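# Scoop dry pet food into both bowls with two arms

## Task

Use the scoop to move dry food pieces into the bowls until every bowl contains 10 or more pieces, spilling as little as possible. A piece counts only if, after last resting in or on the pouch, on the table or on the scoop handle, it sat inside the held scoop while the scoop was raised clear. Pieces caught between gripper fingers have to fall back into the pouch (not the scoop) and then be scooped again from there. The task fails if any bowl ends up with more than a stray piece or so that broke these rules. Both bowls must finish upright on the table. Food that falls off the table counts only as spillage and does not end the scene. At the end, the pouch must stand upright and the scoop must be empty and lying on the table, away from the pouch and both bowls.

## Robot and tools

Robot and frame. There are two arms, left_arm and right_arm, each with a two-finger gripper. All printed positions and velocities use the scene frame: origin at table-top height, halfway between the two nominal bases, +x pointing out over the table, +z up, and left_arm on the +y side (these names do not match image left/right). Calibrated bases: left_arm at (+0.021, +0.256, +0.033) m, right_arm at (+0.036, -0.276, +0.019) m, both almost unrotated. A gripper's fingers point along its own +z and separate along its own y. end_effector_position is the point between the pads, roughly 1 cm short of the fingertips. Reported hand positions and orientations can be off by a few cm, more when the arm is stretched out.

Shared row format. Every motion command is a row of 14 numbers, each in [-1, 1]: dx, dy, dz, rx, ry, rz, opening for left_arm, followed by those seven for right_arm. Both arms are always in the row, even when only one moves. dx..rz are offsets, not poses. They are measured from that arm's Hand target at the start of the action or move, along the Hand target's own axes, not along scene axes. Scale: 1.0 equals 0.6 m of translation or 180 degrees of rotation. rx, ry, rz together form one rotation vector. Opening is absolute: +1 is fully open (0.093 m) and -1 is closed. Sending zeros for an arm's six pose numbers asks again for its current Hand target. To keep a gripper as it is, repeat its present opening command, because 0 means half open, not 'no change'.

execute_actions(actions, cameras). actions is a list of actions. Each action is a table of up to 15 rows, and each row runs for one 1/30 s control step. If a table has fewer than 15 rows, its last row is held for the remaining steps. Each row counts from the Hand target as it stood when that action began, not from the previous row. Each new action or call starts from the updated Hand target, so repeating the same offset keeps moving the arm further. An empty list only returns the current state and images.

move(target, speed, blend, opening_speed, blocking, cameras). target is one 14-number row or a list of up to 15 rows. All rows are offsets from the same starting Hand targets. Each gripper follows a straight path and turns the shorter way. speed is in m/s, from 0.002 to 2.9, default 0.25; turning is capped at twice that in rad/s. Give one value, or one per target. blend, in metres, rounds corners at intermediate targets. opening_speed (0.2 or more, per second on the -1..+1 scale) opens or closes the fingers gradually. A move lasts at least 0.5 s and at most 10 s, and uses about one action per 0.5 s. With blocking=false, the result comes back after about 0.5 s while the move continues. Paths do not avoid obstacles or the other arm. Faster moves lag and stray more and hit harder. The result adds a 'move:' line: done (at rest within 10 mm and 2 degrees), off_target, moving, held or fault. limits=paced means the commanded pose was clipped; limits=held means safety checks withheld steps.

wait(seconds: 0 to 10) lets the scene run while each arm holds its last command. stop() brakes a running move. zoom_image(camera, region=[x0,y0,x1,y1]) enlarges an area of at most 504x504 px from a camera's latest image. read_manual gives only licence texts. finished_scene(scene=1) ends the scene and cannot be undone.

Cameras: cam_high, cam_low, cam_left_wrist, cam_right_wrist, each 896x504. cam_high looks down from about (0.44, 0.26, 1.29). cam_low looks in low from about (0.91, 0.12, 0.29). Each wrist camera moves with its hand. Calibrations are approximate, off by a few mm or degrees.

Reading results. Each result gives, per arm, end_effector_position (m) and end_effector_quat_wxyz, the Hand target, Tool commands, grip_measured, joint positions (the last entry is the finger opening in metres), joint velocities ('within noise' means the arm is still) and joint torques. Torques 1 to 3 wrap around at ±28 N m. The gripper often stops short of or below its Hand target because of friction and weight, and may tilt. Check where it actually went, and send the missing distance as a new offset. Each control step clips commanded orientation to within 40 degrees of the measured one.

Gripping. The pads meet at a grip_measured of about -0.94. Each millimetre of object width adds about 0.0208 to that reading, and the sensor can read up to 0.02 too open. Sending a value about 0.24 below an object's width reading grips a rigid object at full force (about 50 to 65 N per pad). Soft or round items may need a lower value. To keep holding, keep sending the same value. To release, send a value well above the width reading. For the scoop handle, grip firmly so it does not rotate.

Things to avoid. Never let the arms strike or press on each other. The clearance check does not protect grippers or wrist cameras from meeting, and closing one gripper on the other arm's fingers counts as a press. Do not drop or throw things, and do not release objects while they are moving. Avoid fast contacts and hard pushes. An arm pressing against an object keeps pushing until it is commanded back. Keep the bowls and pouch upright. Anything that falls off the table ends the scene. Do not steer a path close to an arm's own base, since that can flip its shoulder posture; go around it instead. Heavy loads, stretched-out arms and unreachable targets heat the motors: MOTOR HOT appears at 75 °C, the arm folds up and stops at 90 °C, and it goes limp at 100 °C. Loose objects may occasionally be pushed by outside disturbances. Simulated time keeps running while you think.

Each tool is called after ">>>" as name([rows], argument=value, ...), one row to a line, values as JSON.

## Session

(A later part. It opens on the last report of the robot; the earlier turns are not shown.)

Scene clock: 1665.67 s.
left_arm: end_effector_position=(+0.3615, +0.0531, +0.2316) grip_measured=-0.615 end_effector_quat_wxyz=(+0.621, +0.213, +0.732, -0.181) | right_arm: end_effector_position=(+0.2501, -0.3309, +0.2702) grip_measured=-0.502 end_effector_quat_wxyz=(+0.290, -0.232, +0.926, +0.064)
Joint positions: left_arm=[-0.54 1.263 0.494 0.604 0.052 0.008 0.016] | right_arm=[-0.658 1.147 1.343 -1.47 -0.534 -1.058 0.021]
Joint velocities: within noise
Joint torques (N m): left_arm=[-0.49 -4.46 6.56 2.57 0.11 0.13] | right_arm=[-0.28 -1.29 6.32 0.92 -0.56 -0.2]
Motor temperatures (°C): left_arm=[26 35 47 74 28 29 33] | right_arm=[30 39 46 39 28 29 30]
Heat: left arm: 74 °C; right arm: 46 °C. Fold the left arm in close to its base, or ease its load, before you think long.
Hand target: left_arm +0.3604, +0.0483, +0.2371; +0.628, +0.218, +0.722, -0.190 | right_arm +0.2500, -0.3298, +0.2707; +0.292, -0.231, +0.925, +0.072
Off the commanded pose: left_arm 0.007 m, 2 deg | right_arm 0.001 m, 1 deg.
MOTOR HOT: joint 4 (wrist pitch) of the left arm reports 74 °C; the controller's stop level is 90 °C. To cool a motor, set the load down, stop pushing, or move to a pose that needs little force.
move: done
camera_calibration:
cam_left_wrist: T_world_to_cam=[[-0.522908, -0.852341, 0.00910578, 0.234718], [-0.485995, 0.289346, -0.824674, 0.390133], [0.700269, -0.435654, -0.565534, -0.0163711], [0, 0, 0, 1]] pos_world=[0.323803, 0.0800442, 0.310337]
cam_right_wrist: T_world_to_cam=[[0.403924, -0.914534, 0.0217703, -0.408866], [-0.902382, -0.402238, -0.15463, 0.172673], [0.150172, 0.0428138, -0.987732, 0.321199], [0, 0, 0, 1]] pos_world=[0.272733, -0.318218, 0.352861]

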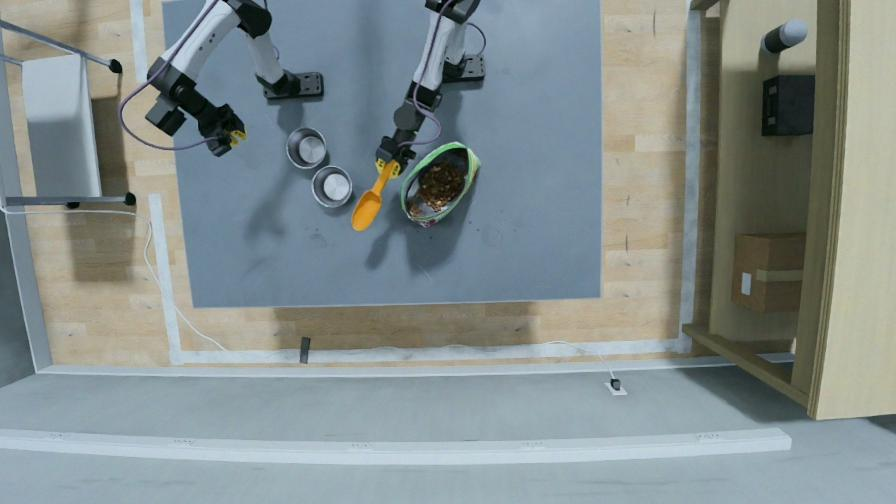

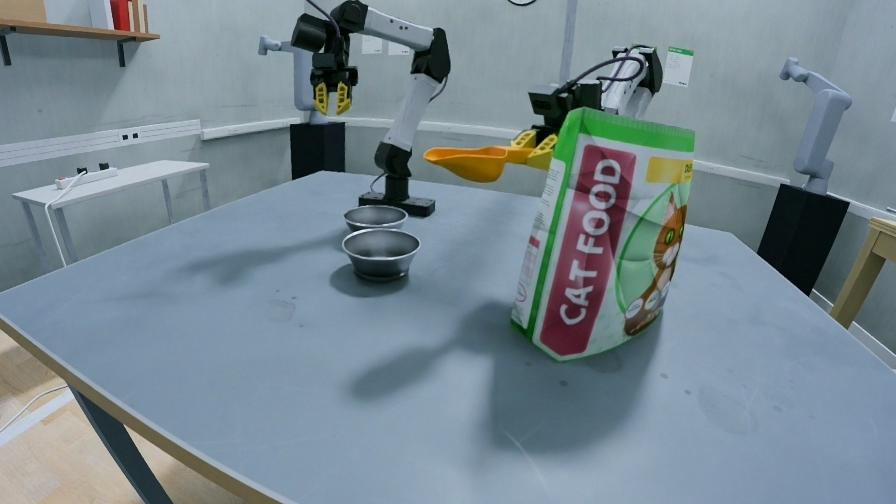

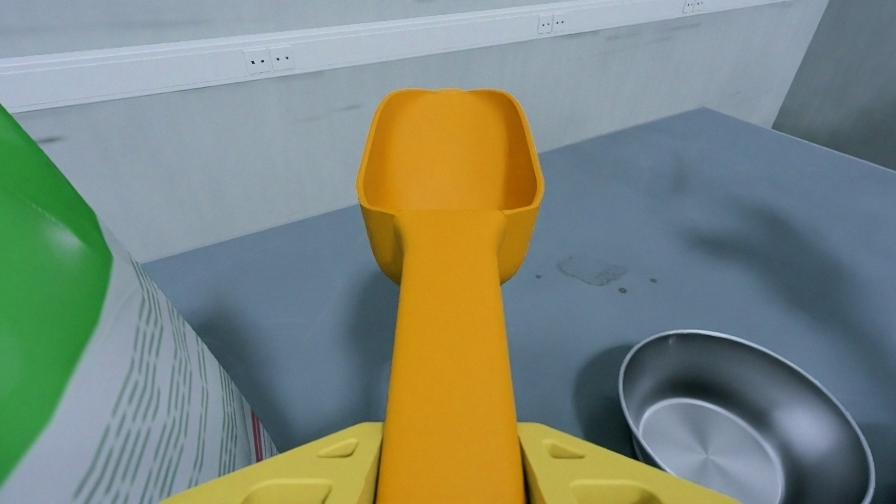

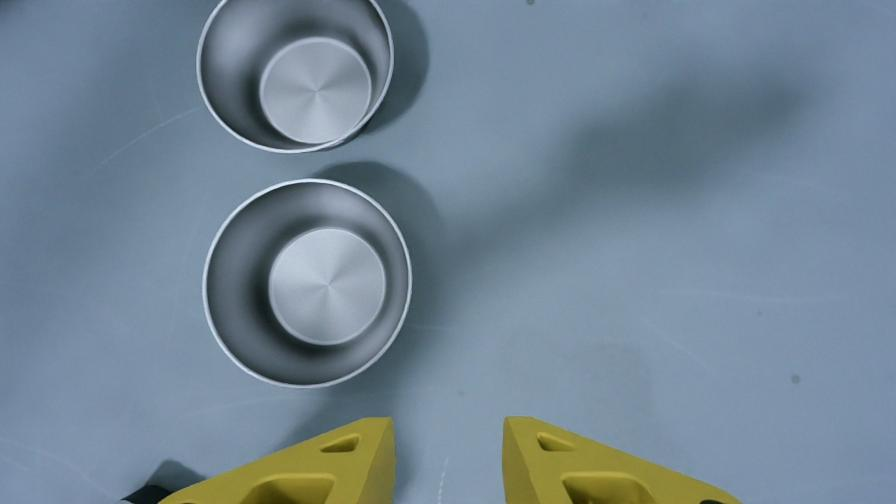

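>>> move([
  [-0.2854,-0.0348,-0.1585,-0.031,0.1665,-0.0131,-0.97,0,0,0,0,0,0,-0.5],
  [-0.26,0.2271,-0.3407,-0.031,0.1665,-0.0131,-0.97,0,0,0,0,0,0,-0.5],
], speed=0.3, blend=[0.04,0], cameras=["cam_high","cam_low","cam_left_wrist"])

>>> zoom_image(camera="cam_high", region=[370, 110, 510, 240])

Scene clock: 1681.93 s.
left_arm: end_effector_position=(+0.2845, +0.2628, +0.4128) grip_measured=-0.615 end_effector_quat_wxyz=(+0.416, +0.209, +0.879, -0.104) | right_arm: end_effector_position=(+0.2501, -0.3309, +0.2702) grip_measured=-0.502 end_effector_quat_wxyz=(+0.290, -0.232, +0.926, +0.064)
Joint positions: left_arm=[0.399 1.265 1.816 -1.472 0.655 0.664 0.016] | right_arm=[-0.658 1.147 1.343 -1.47 -0.534 -1.058 0.021]
Joint velocities: within noise
Joint torques (N m): left_arm=[0.46 -2.58 6.97 1.49 0.5 0.19] | right_arm=[-0.34 -1.36 6.28 0.91 -0.55 -0.19]
Motor temperatures (°C): left_arm=[26 34 46 65 28 29 33] | right_arm=[30 36 45 38 29 29 30]
Heat: left arm: 65 °C; right arm: 45 °C.
Hand target: left_arm +0.2853, +0.2618, +0.4199; +0.426, +0.215, +0.873, -0.105 | right_arm +0.2500, -0.3298, +0.2707; +0.292, -0.231, +0.925, +0.072
Off the commanded pose: left_arm 0.007 m, 1 deg | right_arm 0.001 m, 1 deg.
MOTOR HOT: cleared for the motors of the left arm.
move: done
camera_calibration:
cam_left_wrist: T_world_to_cam=[[-0.437035, -0.899413, 0.00757135, 0.36021], [-0.811091, 0.390453, -0.43552, 0.346793], [0.388756, -0.196478, -0.900147, 0.39533], [0, 0, 0, 1]] pos_world=[0.285019, 0.266245, 0.504164]
Images, in order (width x height): cam_high 896x504, cam_low 896x504, cam_left_wrist 896x504.

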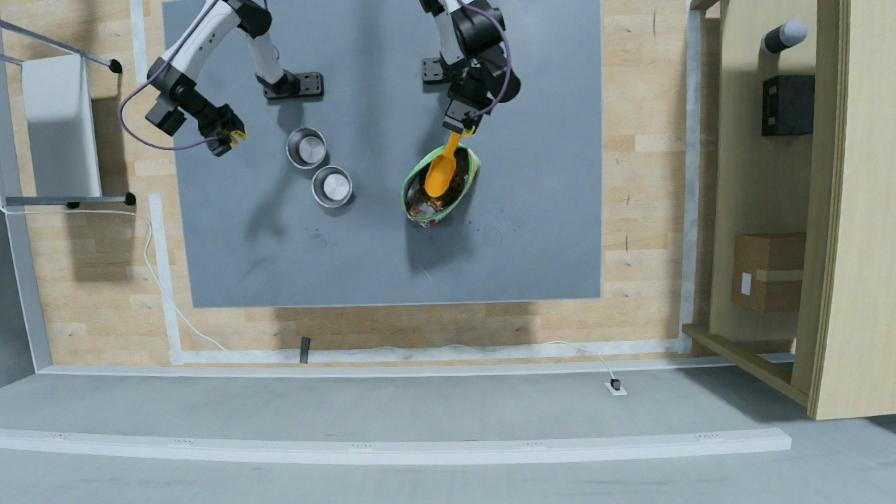

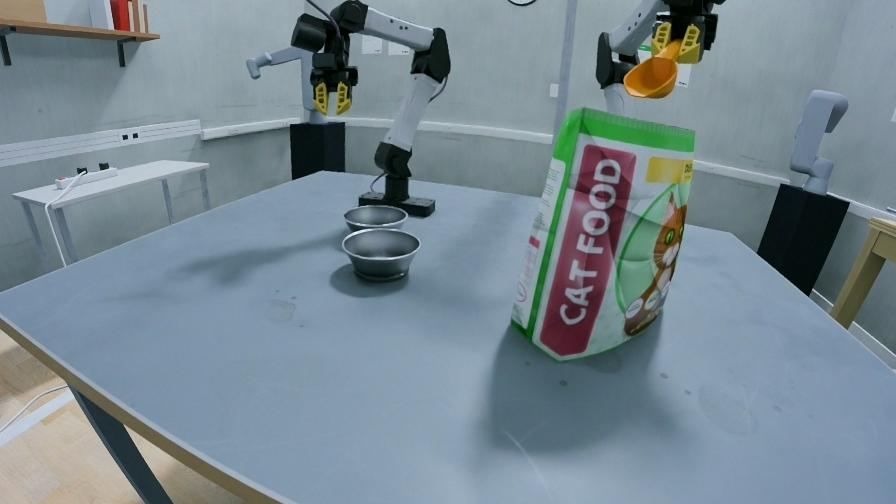

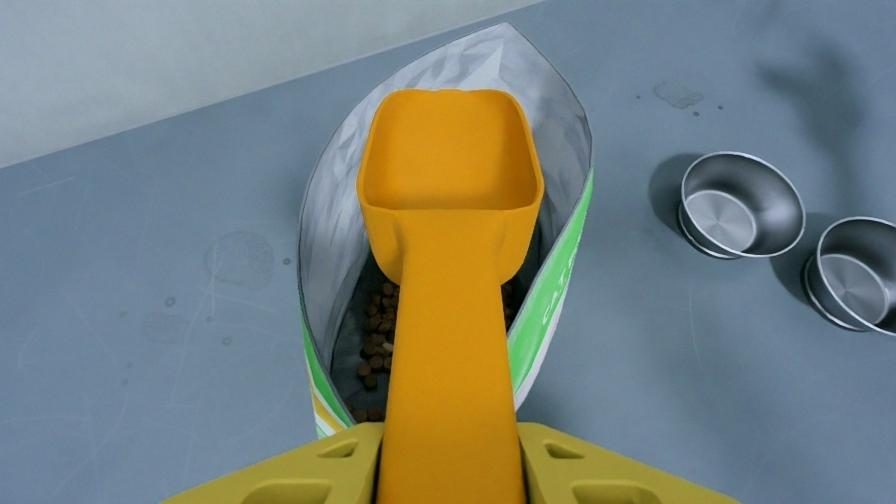

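Scaled by 3.600 from the camera's 896x504 image, which has a finer 1280x720 frame.

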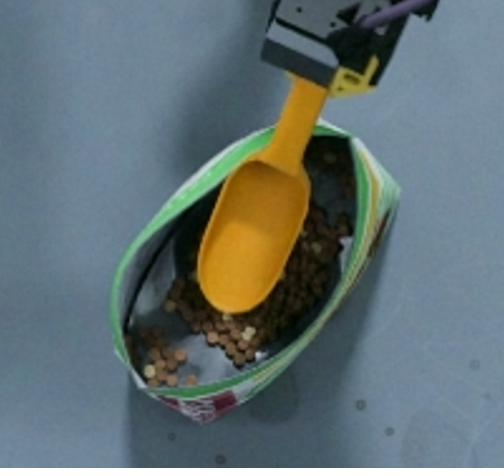

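>>> move([
  [0.0623,0.0257,0.1098,0.0212,0.0944,0.0223,-0.97,0,0,0,0,0,0,-0.5],
  [0.1067,0.0252,0.1615,0.0193,0.1499,0.0242,-0.97,0,0,0,0,0,0,-0.5],
  [0.1403,0.0247,0.2,0.0174,0.1998,0.0258,-0.97,0,0,0,0,0,0,-0.5],
], speed=[0.12,0.1,0.07], blend=[0.02,0.01,0], cameras=["cam_high","cam_low","cam_left_wrist"])

>>> zoom_image(camera="cam_high", region=[370, 110, 510, 240])

Scene clock: 1709.30 s.
left_arm: end_effector_position=(+0.3390, +0.2502, +0.2902) grip_measured=-0.616 end_effector_quat_wxyz=(+0.170, +0.290, +0.941, -0.044) | right_arm: end_effector_position=(+0.2501, -0.3309, +0.2702) grip_measured=-0.502 end_effector_quat_wxyz=(+0.290, -0.232, +0.926, +0.064)
Joint positions: left_arm=[0.066 1.576 1.779 -1.488 0.21 0.66 0.016] | right_arm=[-0.658 1.147 1.343 -1.47 -0.534 -1.058 0.021]
Joint velocities: within noise
Joint torques (N m): left_arm=[-0.12 -5.53 5.15 0.53 -0.28 0.04] | right_arm=[-0.32 -1.32 6.31 0.92 -0.56 -0.2]
Motor temperatures (°C): left_arm=[26 34 47 58 28 29 33] | right_arm=[30 33 44 37 29 29 30]
Heat: left arm: 58 °C; right arm: 44 °C.
Hand target: left_arm +0.3302, +0.2552, +0.2798; +0.134, +0.283, +0.949, -0.040 | right_arm +0.2500, -0.3298, +0.2707; +0.292, -0.231, +0.925, +0.072
Off the commanded pose: left_arm 0.014 m, 4 deg | right_arm 0.001 m, 1 deg.
move: off_target (left_arm)
camera_calibration:
cam_left_wrist: T_world_to_cam=[[-0.548149, -0.835958, -0.0265921, 0.405232], [-0.834564, 0.544588, 0.0832289, 0.161203], [-0.0550941, 0.0678147, -0.996176, 0.373456], [0, 0, 0, 1]] pos_world=[0.377237, 0.225642, 0.369387]
Images, in order (width x height): cam_high 896x504, cam_low 896x504, cam_left_wrist 896x504.

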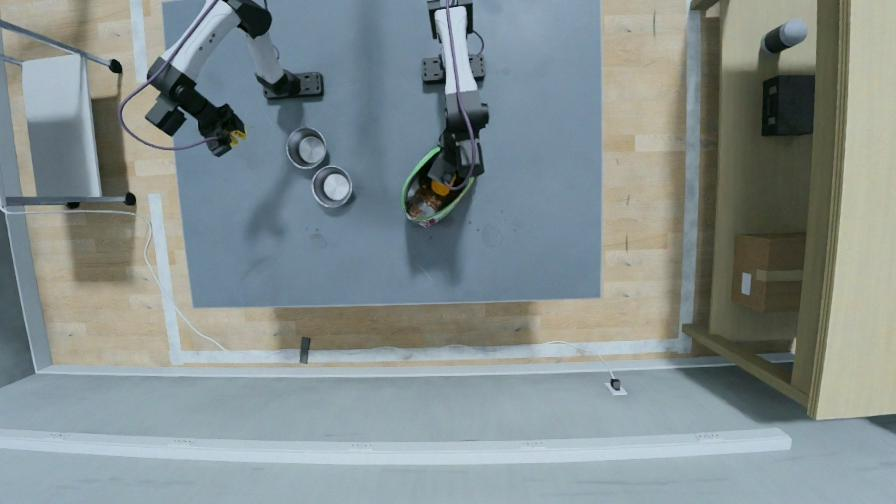

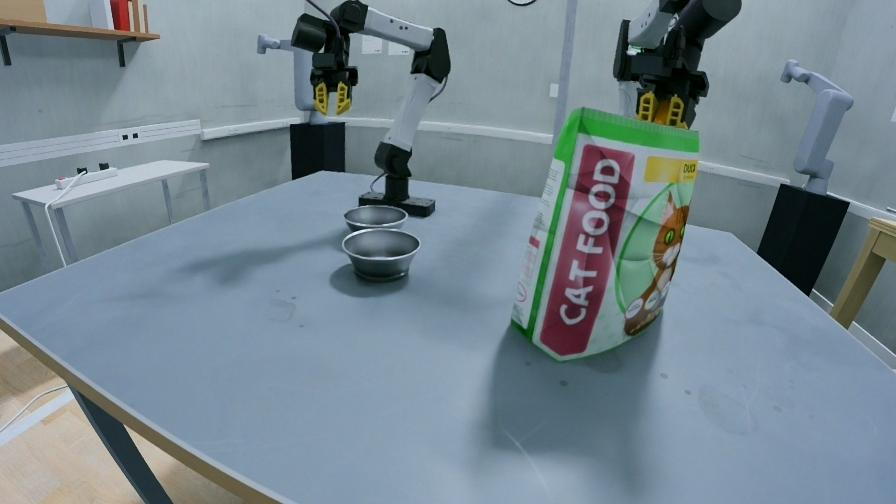

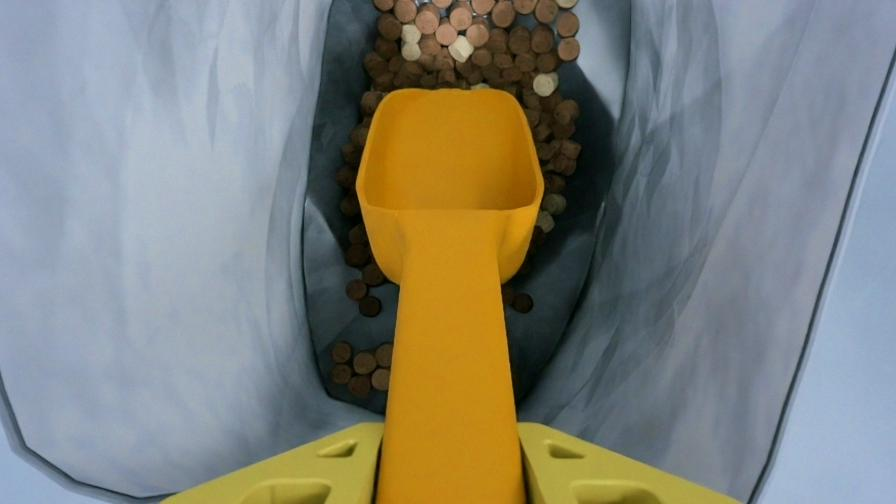

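Scaled by 3.600 from the camera's 896x504 image, which has a finer 1280x720 frame.

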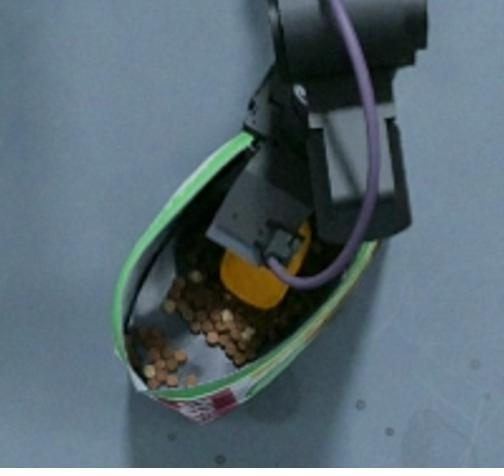

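>>> move(target=[0.001,0,0.0300,0,0,0,-0.97,0,0,0,0,0,0,-0.5], speed=0.06, cameras=["cam_high","cam_left_wrist"])

>>> zoom_image(camera="cam_high", region=[390, 150, 480, 240])

Scene clock: 1725.00 s.
left_arm: end_effector_position=(+0.3422, +0.2492, +0.2708) grip_measured=-0.616 end_effector_quat_wxyz=(+0.160, +0.290, +0.943, -0.045) | right_arm: end_effector_position=(+0.2501, -0.3309, +0.2702) grip_measured=-0.502 end_effector_quat_wxyz=(+0.290, -0.232, +0.926, +0.064)
Joint positions: left_arm=[0.058 1.576 1.702 -1.429 0.202 0.653 0.016] | right_arm=[-0.658 1.147 1.343 -1.47 -0.534 -1.058 0.021]
Joint velocities: within noise
Joint torques (N m): left_arm=[-0.27 -6.89 4.22 0.68 -0.23 0] | right_arm=[-0.29 -1.36 6.31 0.92 -0.55 -0.2]
Motor temperatures (°C): left_arm=[26 34 46 54 28 29 34] | right_arm=[30 32 44 37 29 29 30]
Heat: left arm: 54 °C; right arm: 44 °C.
Hand target: left_arm +0.3339, +0.2528, +0.2623; +0.134, +0.282, +0.949, -0.040 | right_arm +0.2500, -0.3298, +0.2707; +0.292, -0.231, +0.925, +0.072
Off the commanded pose: left_arm 0.012 m, 3 deg | right_arm 0.001 m, 1 deg.
move: off_target (left_arm)
camera_calibration:
cam_left_wrist: T_world_to_cam=[[-0.547886, -0.836357, -0.0181298, 0.403422], [-0.83314, 0.543566, 0.102049, 0.160763], [-0.0754949, 0.071016, -0.994614, 0.360216], [0, 0, 0, 1]] pos_world=[0.382161, 0.224438, 0.349184]
Images, in order (width x height): cam_high 896x504, cam_left_wrist 896x504.

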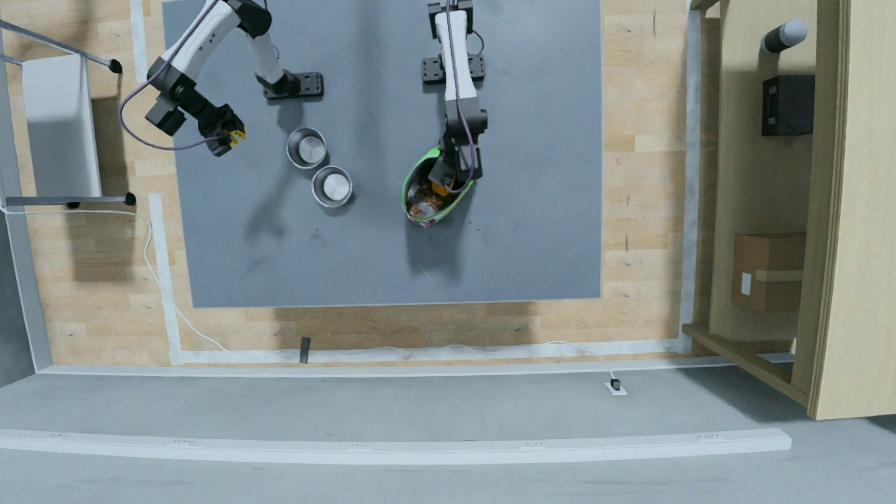

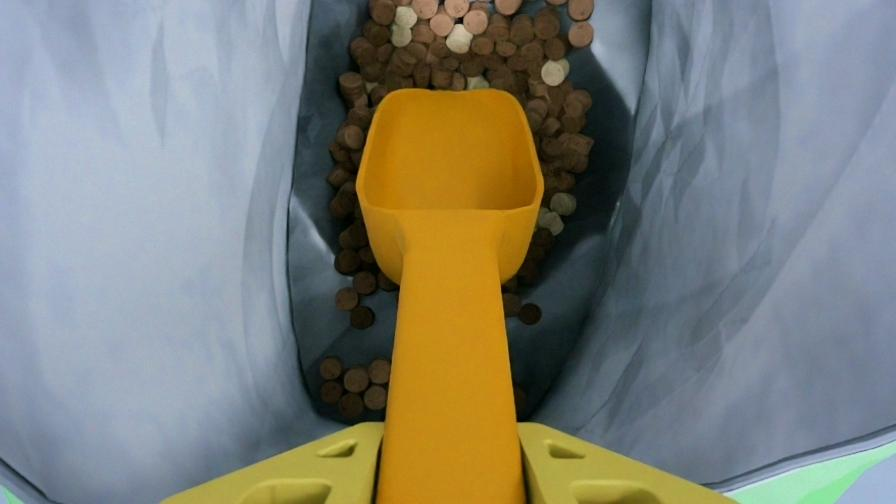

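Scaled by 5.600 from the camera's 896x504 image, which has a finer 1280x720 frame.

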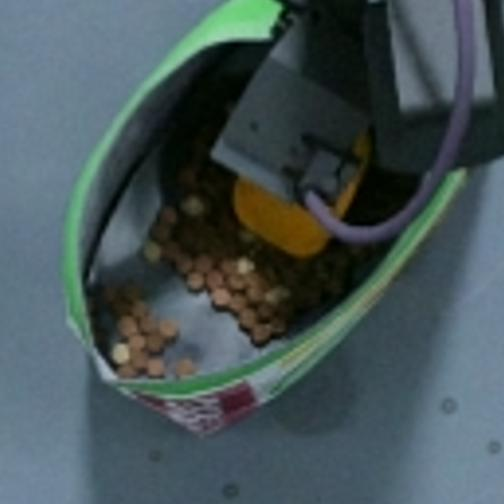

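>>> move(target=[0.0138,0,0.048,0,0,0,-0.97,0,0,0,0,0,0,-0.5], speed=0.06, cameras=["cam_high","cam_left_wrist"])

>>> zoom_image(camera="cam_high", region=[390, 150, 480, 240])

Scene clock: 1731.30 s.
left_arm: end_effector_position=(+0.3487, +0.2487, +0.2516) grip_measured=-0.616 end_effector_quat_wxyz=(+0.183, +0.291, +0.938, -0.036) | right_arm: end_effector_position=(+0.2501, -0.3309, +0.2702) grip_measured=-0.502 end_effector_quat_wxyz=(+0.290, -0.232, +0.926, +0.064)
Joint positions: left_arm=[0.054 1.527 1.56 -1.284 0.2 0.648 0.016] | right_arm=[-0.658 1.147 1.343 -1.47 -0.534 -1.058 0.021]
Joint velocities: within noise
Joint torques (N m): left_arm=[0.05 -5.31 3.52 0.54 -0.21 0.04] | right_arm=[-0.31 -1.33 6.31 0.91 -0.55 -0.2]
Motor temperatures (°C): left_arm=[26 34 45 54 28 29 34] | right_arm=[30 32 44 37 29 29 30]
Heat: left arm: 54 °C; right arm: 44 °C.
Hand target: left_arm +0.3339, +0.2527, +0.2323; +0.134, +0.283, +0.949, -0.040 | right_arm +0.2500, -0.3298, +0.2707; +0.292, -0.231, +0.925, +0.072
Off the commanded pose: left_arm 0.025 m, 6 deg | right_arm 0.001 m, 1 deg.
move: off_target (left_arm)
camera_calibration:
cam_left_wrist: T_world_to_cam=[[-0.545574, -0.836585, -0.0497524, 0.413303], [-0.837674, 0.542552, 0.0627601, 0.180207], [-0.0255109, 0.0759166, -0.996788, 0.323502], [0, 0, 0, 1]] pos_world=[0.384695, 0.223432, 0.331716]
Images, in order (width x height): cam_high 896x504, cam_left_wrist 896x504.

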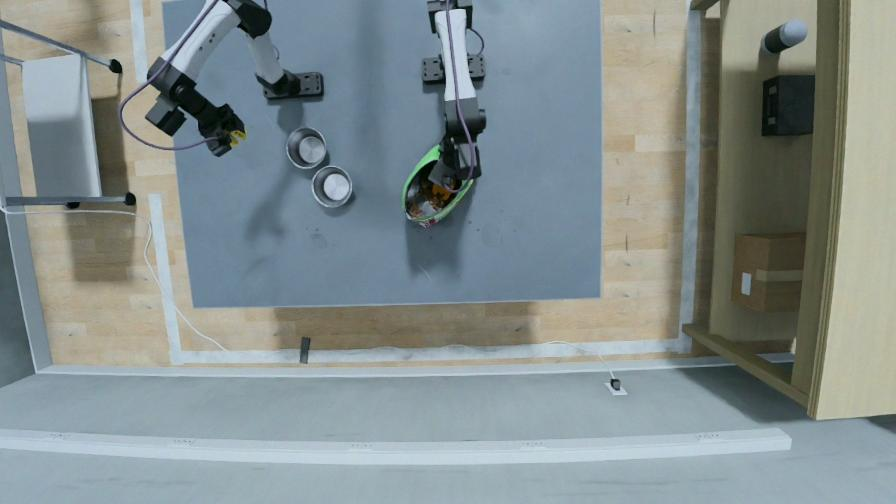

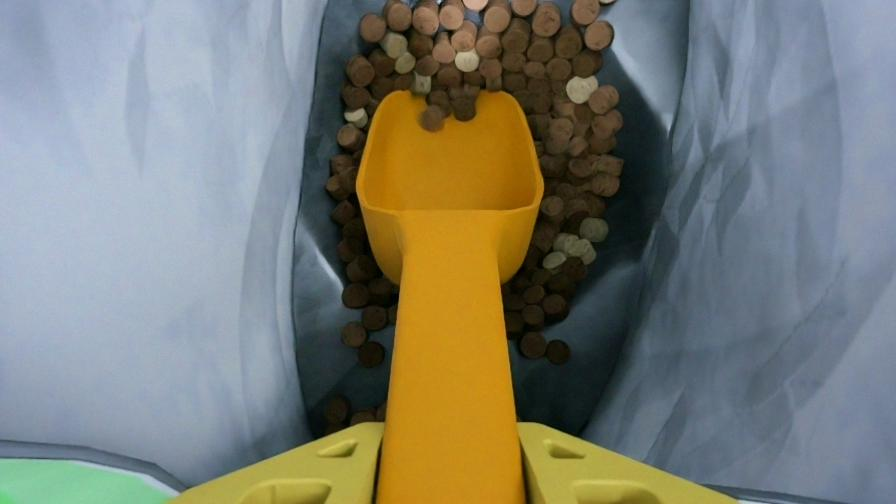

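Scaled by 5.600 from the camera's 896x504 image, which has a finer 1280x720 frame.

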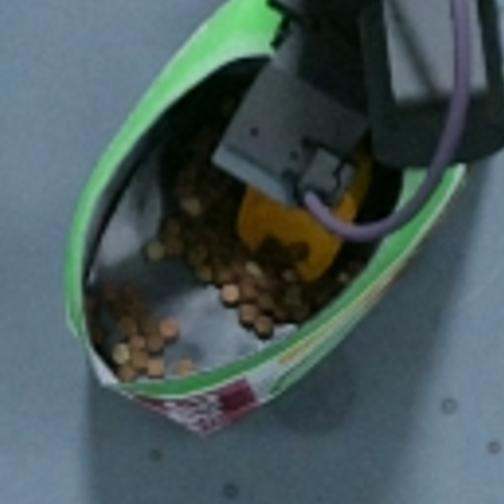

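>>> move([
  [-0.0578,0,-0.002,0,-0.0667,0,-0.97,0,0,0,0,0,0,-0.5],
  [-0.07,0,0.0275,0,-0.1222,0,-0.97,0,0,0,0,0,0,-0.5],
  [-0.0652,0,0.014,0,-0.1778,0,-0.97,0,0,0,0,0,0,-0.5],
], speed=0.08, blend=[0.005,0.005,0], cameras=["cam_high","cam_low","cam_left_wrist"])

>>> zoom_image(camera="cam_high", region=[390, 150, 480, 240])

Scene clock: 1747.70 s.
left_arm: end_effector_position=(+0.3668, +0.2349, +0.2531) grip_measured=-0.616 end_effector_quat_wxyz=(+0.406, +0.265, +0.869, -0.097) | right_arm: end_effector_position=(+0.2501, -0.3309, +0.2702) grip_measured=-0.502 end_effector_quat_wxyz=(+0.290, -0.232, +0.926, +0.064)
Joint positions: left_arm=[0.156 1.26 1.099 -0.686 0.518 0.574 0.016] | right_arm=[-0.658 1.147 1.343 -1.47 -0.534 -1.058 0.021]
Joint velocities: within noise
Joint torques (N m): left_arm=[-0.27 -2.59 4.1 1.79 0.42 0.02] | right_arm=[-0.29 -1.32 6.34 0.92 -0.55 -0.19]
Motor temperatures (°C): left_arm=[26 34 44 53 28 29 34] | right_arm=[30 31 44 37 29 29 30]
Heat: left arm: 53 °C; right arm: 44 °C.
Hand target: left_arm +0.3673, +0.2310, +0.2351; +0.390, +0.261, +0.875, -0.116 | right_arm +0.2500, -0.3298, +0.2707; +0.292, -0.231, +0.925, +0.072
Off the commanded pose: left_arm 0.019 m, 3 deg | right_arm 0.001 m, 1 deg.
move: off_target (left_arm)
camera_calibration:
cam_left_wrist: T_world_to_cam=[[-0.522743, -0.851053, -0.0494834, 0.406723], [-0.765501, 0.494155, -0.412091, 0.307722], [0.375164, -0.177538, -0.909798, 0.217051], [0, 0, 0, 1]] pos_world=[0.366743, 0.232615, 0.344408]
Images, in order (width x height): cam_high 896x504, cam_low 896x504, cam_left_wrist 896x504.

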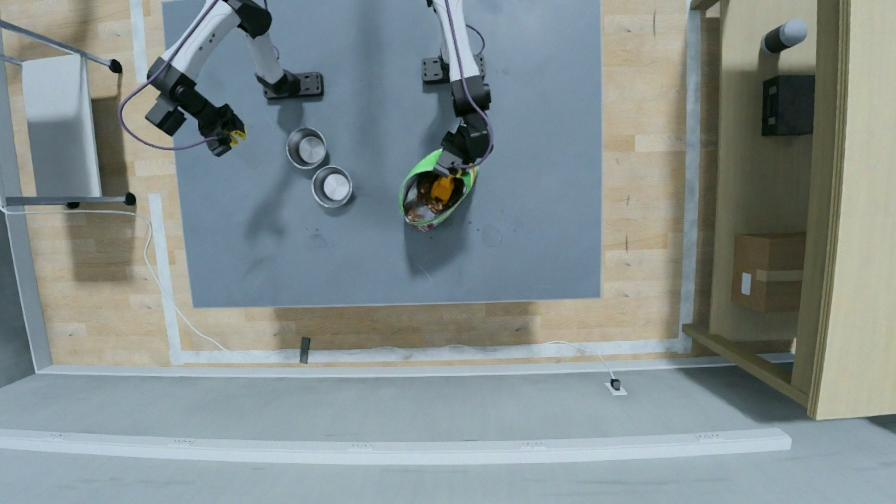

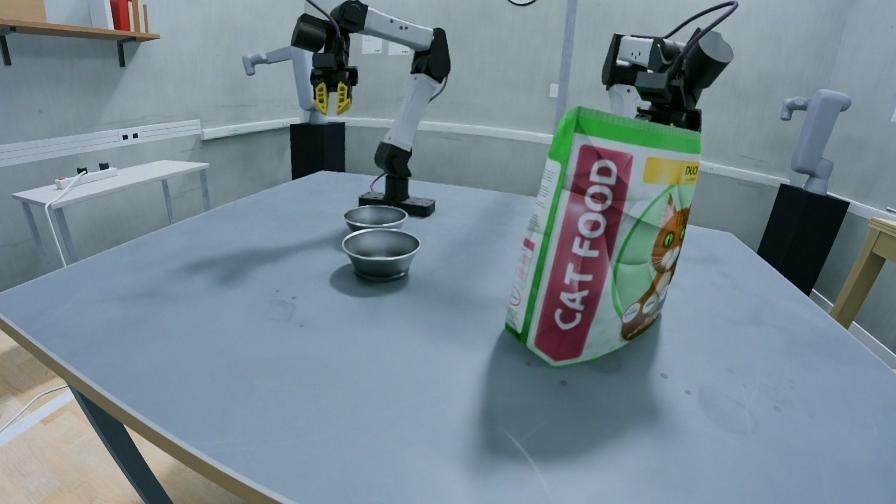

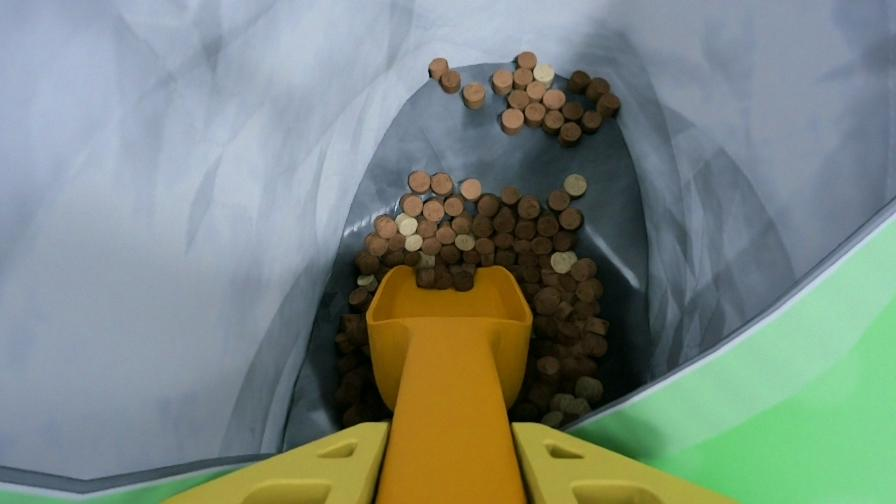

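Scaled by 5.600 from the camera's 896x504 image, which has a finer 1280x720 frame.

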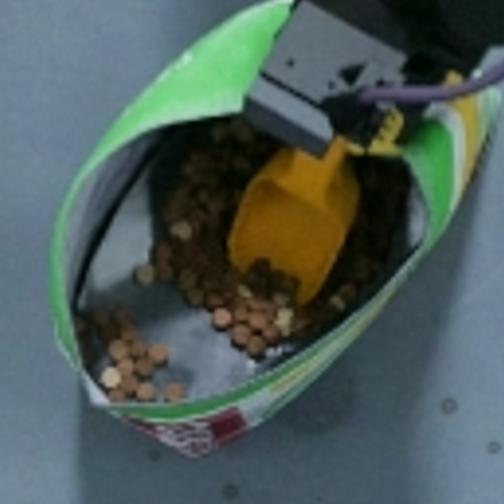

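>>> move([
  [-0.0335,0,-0.03,0,0,0,-0.97,0,0,0,0,0,0,-0.5],
  [-0.1018,0,0.0587,0,0,0,-0.97,0,0,0,0,0,0,-0.5],
], speed=0.08, cameras=["cam_high","cam_low","cam_left_wrist"])

>>> zoom_image(camera="cam_high", region=[390, 150, 480, 240])

Scene clock: 1792.40 s.
left_arm: end_effector_position=(+0.4187, +0.1992, +0.2690) grip_measured=-0.616 end_effector_quat_wxyz=(+0.405, +0.263, +0.869, -0.108) | right_arm: end_effector_position=(+0.2501, -0.3309, +0.2702) grip_measured=-0.502 end_effector_quat_wxyz=(+0.290, -0.232, +0.926, +0.064)
Joint positions: left_arm=[0.011 1.444 1.292 -0.647 0.437 0.444 0.016] | right_arm=[-0.658 1.147 1.343 -1.47 -0.534 -1.058 0.021]
Joint velocities: within noise
Joint torques (N m): left_arm=[-1.11 -3.75 6.97 1.78 0.15 0] | right_arm=[-0.27 -1.31 6.28 0.91 -0.55 -0.2]
Motor temperatures (°C): left_arm=[26 33 43 55 28 29 34] | right_arm=[30 30 44 36 29 29 30]
Heat: left arm: 55 °C; right arm: 44 °C.
Hand target: left_arm +0.4234, +0.1943, +0.2569; +0.390, +0.261, +0.875, -0.116 | right_arm +0.2500, -0.3298, +0.2707; +0.292, -0.231, +0.925, +0.072
Off the commanded pose: left_arm 0.014 m, 2 deg | right_arm 0.001 m, 1 deg.
move: off_target (left_arm)
camera_calibration:
cam_left_wrist: T_world_to_cam=[[-0.52836, -0.848557, -0.0280611, 0.400375], [-0.765971, 0.490674, -0.415364, 0.373467], [0.366229, -0.197968, -0.909222, 0.213372], [0, 0, 0, 1]] pos_world=[0.419464, 0.198731, 0.360362]
Images, in order (width x height): cam_high 896x504, cam_low 896x504, cam_left_wrist 896x504.

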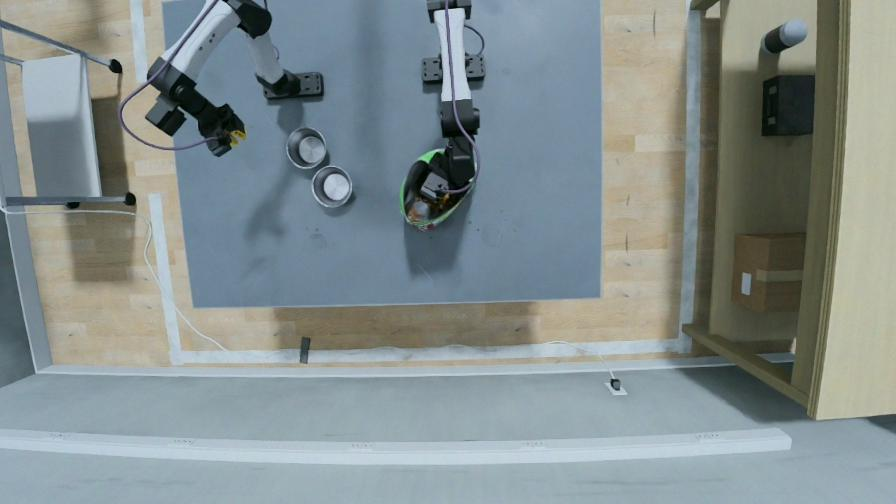

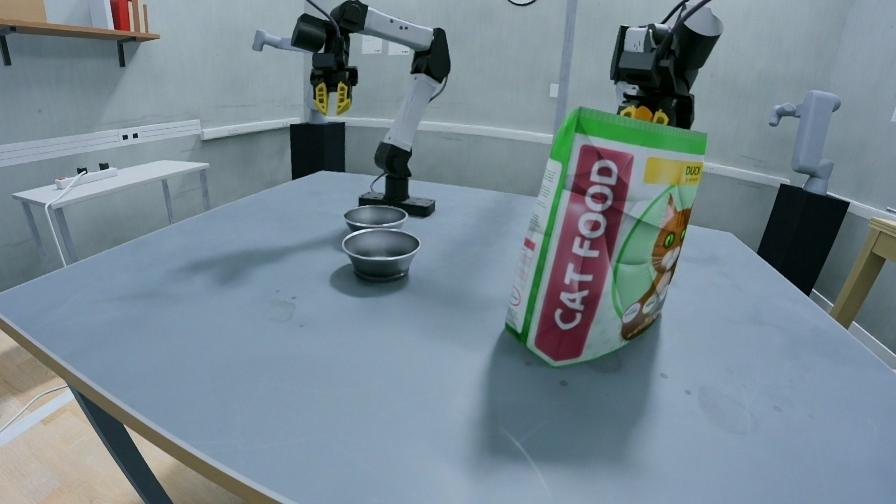

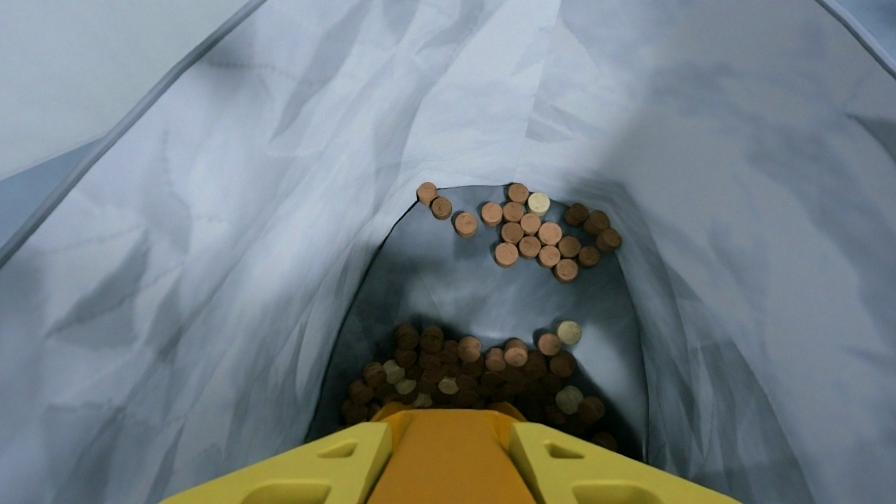

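Scaled by 5.600 from the camera's 896x504 image, which has a finer 1280x720 frame.

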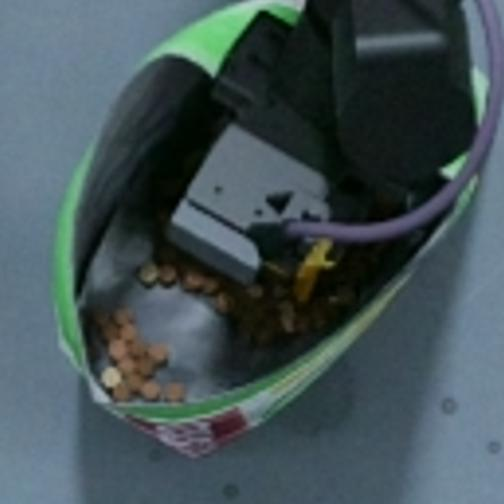

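>>> move([
  [-0.0523,0,-0.0915,0,-0.0667,0,-0.97,0,0,0,0,0,0,-0.5],
  [-0.0625,0,-0.2127,0,-0.1772,0,-0.97,0,0,0,0,0,0,-0.5],
  [-0.0938,0,-0.3525,0,-0.2883,0,-0.97,0,0,0,0,0,0,-0.5],
], speed=0.15, blend=[0.01,0.02,0], cameras=["cam_high","cam_low","cam_left_wrist"])

>>> zoom_image(camera="cam_high", region=[370, 110, 510, 240])

Scene clock: 1837.47 s.
left_arm: end_effector_position=(+0.3253, +0.2603, +0.4396) grip_measured=-0.616 end_effector_quat_wxyz=(+0.732, +0.179, +0.620, -0.218) | right_arm: end_effector_position=(+0.2501, -0.3309, +0.2702) grip_measured=-0.502 end_effector_quat_wxyz=(+0.290, -0.232, +0.926, +0.064)
Joint positions: left_arm=[0.492 0.962 0.812 0.501 1.062 -0.318 0.016] | right_arm=[-0.658 1.147 1.343 -1.47 -0.534 -1.058 0.021]
Joint velocities: within noise
Joint torques (N m): left_arm=[0.44 -2.62 6.09 1.86 -0.09 0.05] | right_arm=[-0.32 -1.31 6.32 0.93 -0.56 -0.2]
Motor temperatures (°C): left_arm=[26 33 43 53 28 29 34] | right_arm=[30 30 44 35 29 29 30]
Heat: left arm: 53 °C; right arm: 44 °C.
Hand target: left_arm +0.3231, +0.2597, +0.4402; +0.734, +0.184, +0.616, -0.218 | right_arm +0.2500, -0.3298, +0.2707; +0.292, -0.231, +0.925, +0.072
Off the commanded pose: left_arm 0.002 m, 1 deg | right_arm 0.001 m, 1 deg.
move: done
camera_calibration:
cam_left_wrist: T_world_to_cam=[[-0.52944, -0.848048, 0.0225129, 0.385664], [-0.236826, 0.122265, -0.963828, 0.507658], [0.814621, -0.515621, -0.265571, 0.0686417], [0, 0, 0, 1]] pos_world=[0.268495, 0.300386, 0.498842]
Images, in order (width x height): cam_high 896x504, cam_low 896x504, cam_left_wrist 896x504.

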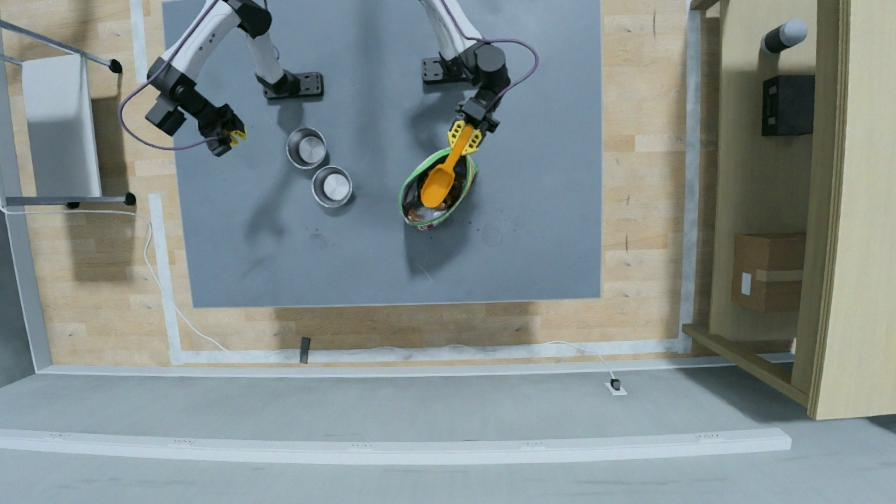

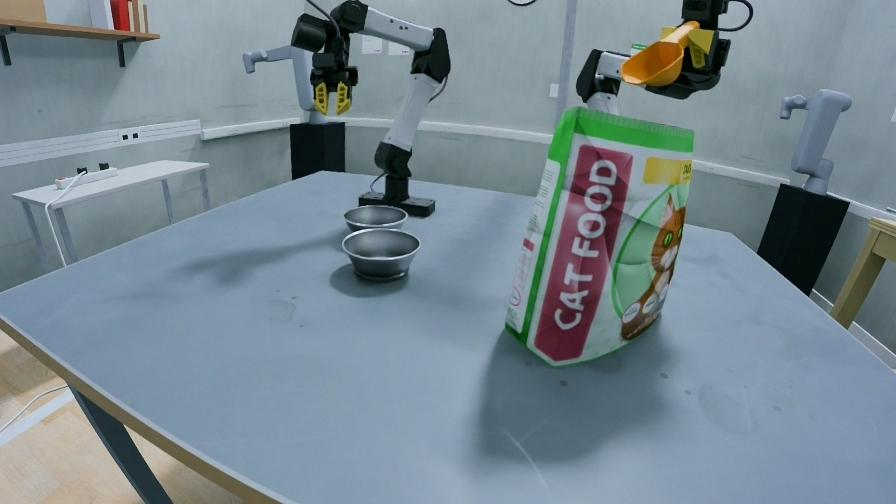

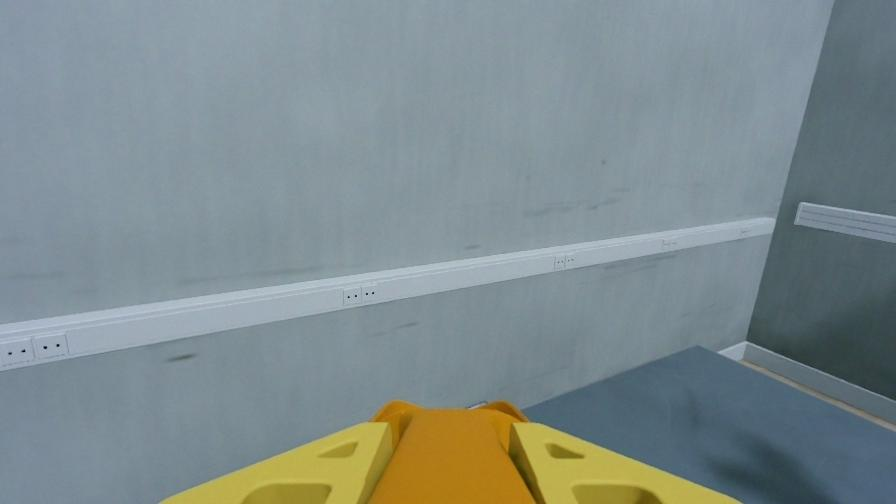

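Scaled by 3.600 from the camera's 896x504 image, which has a finer 1280x720 frame.

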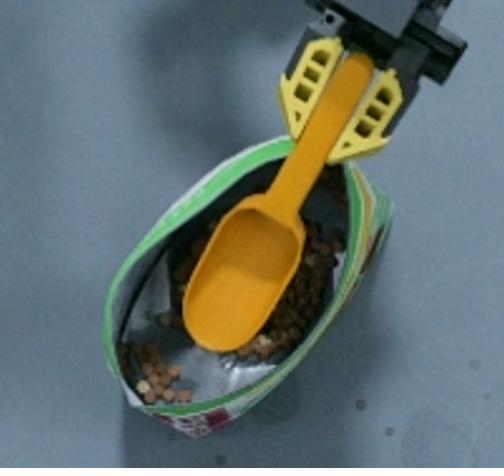

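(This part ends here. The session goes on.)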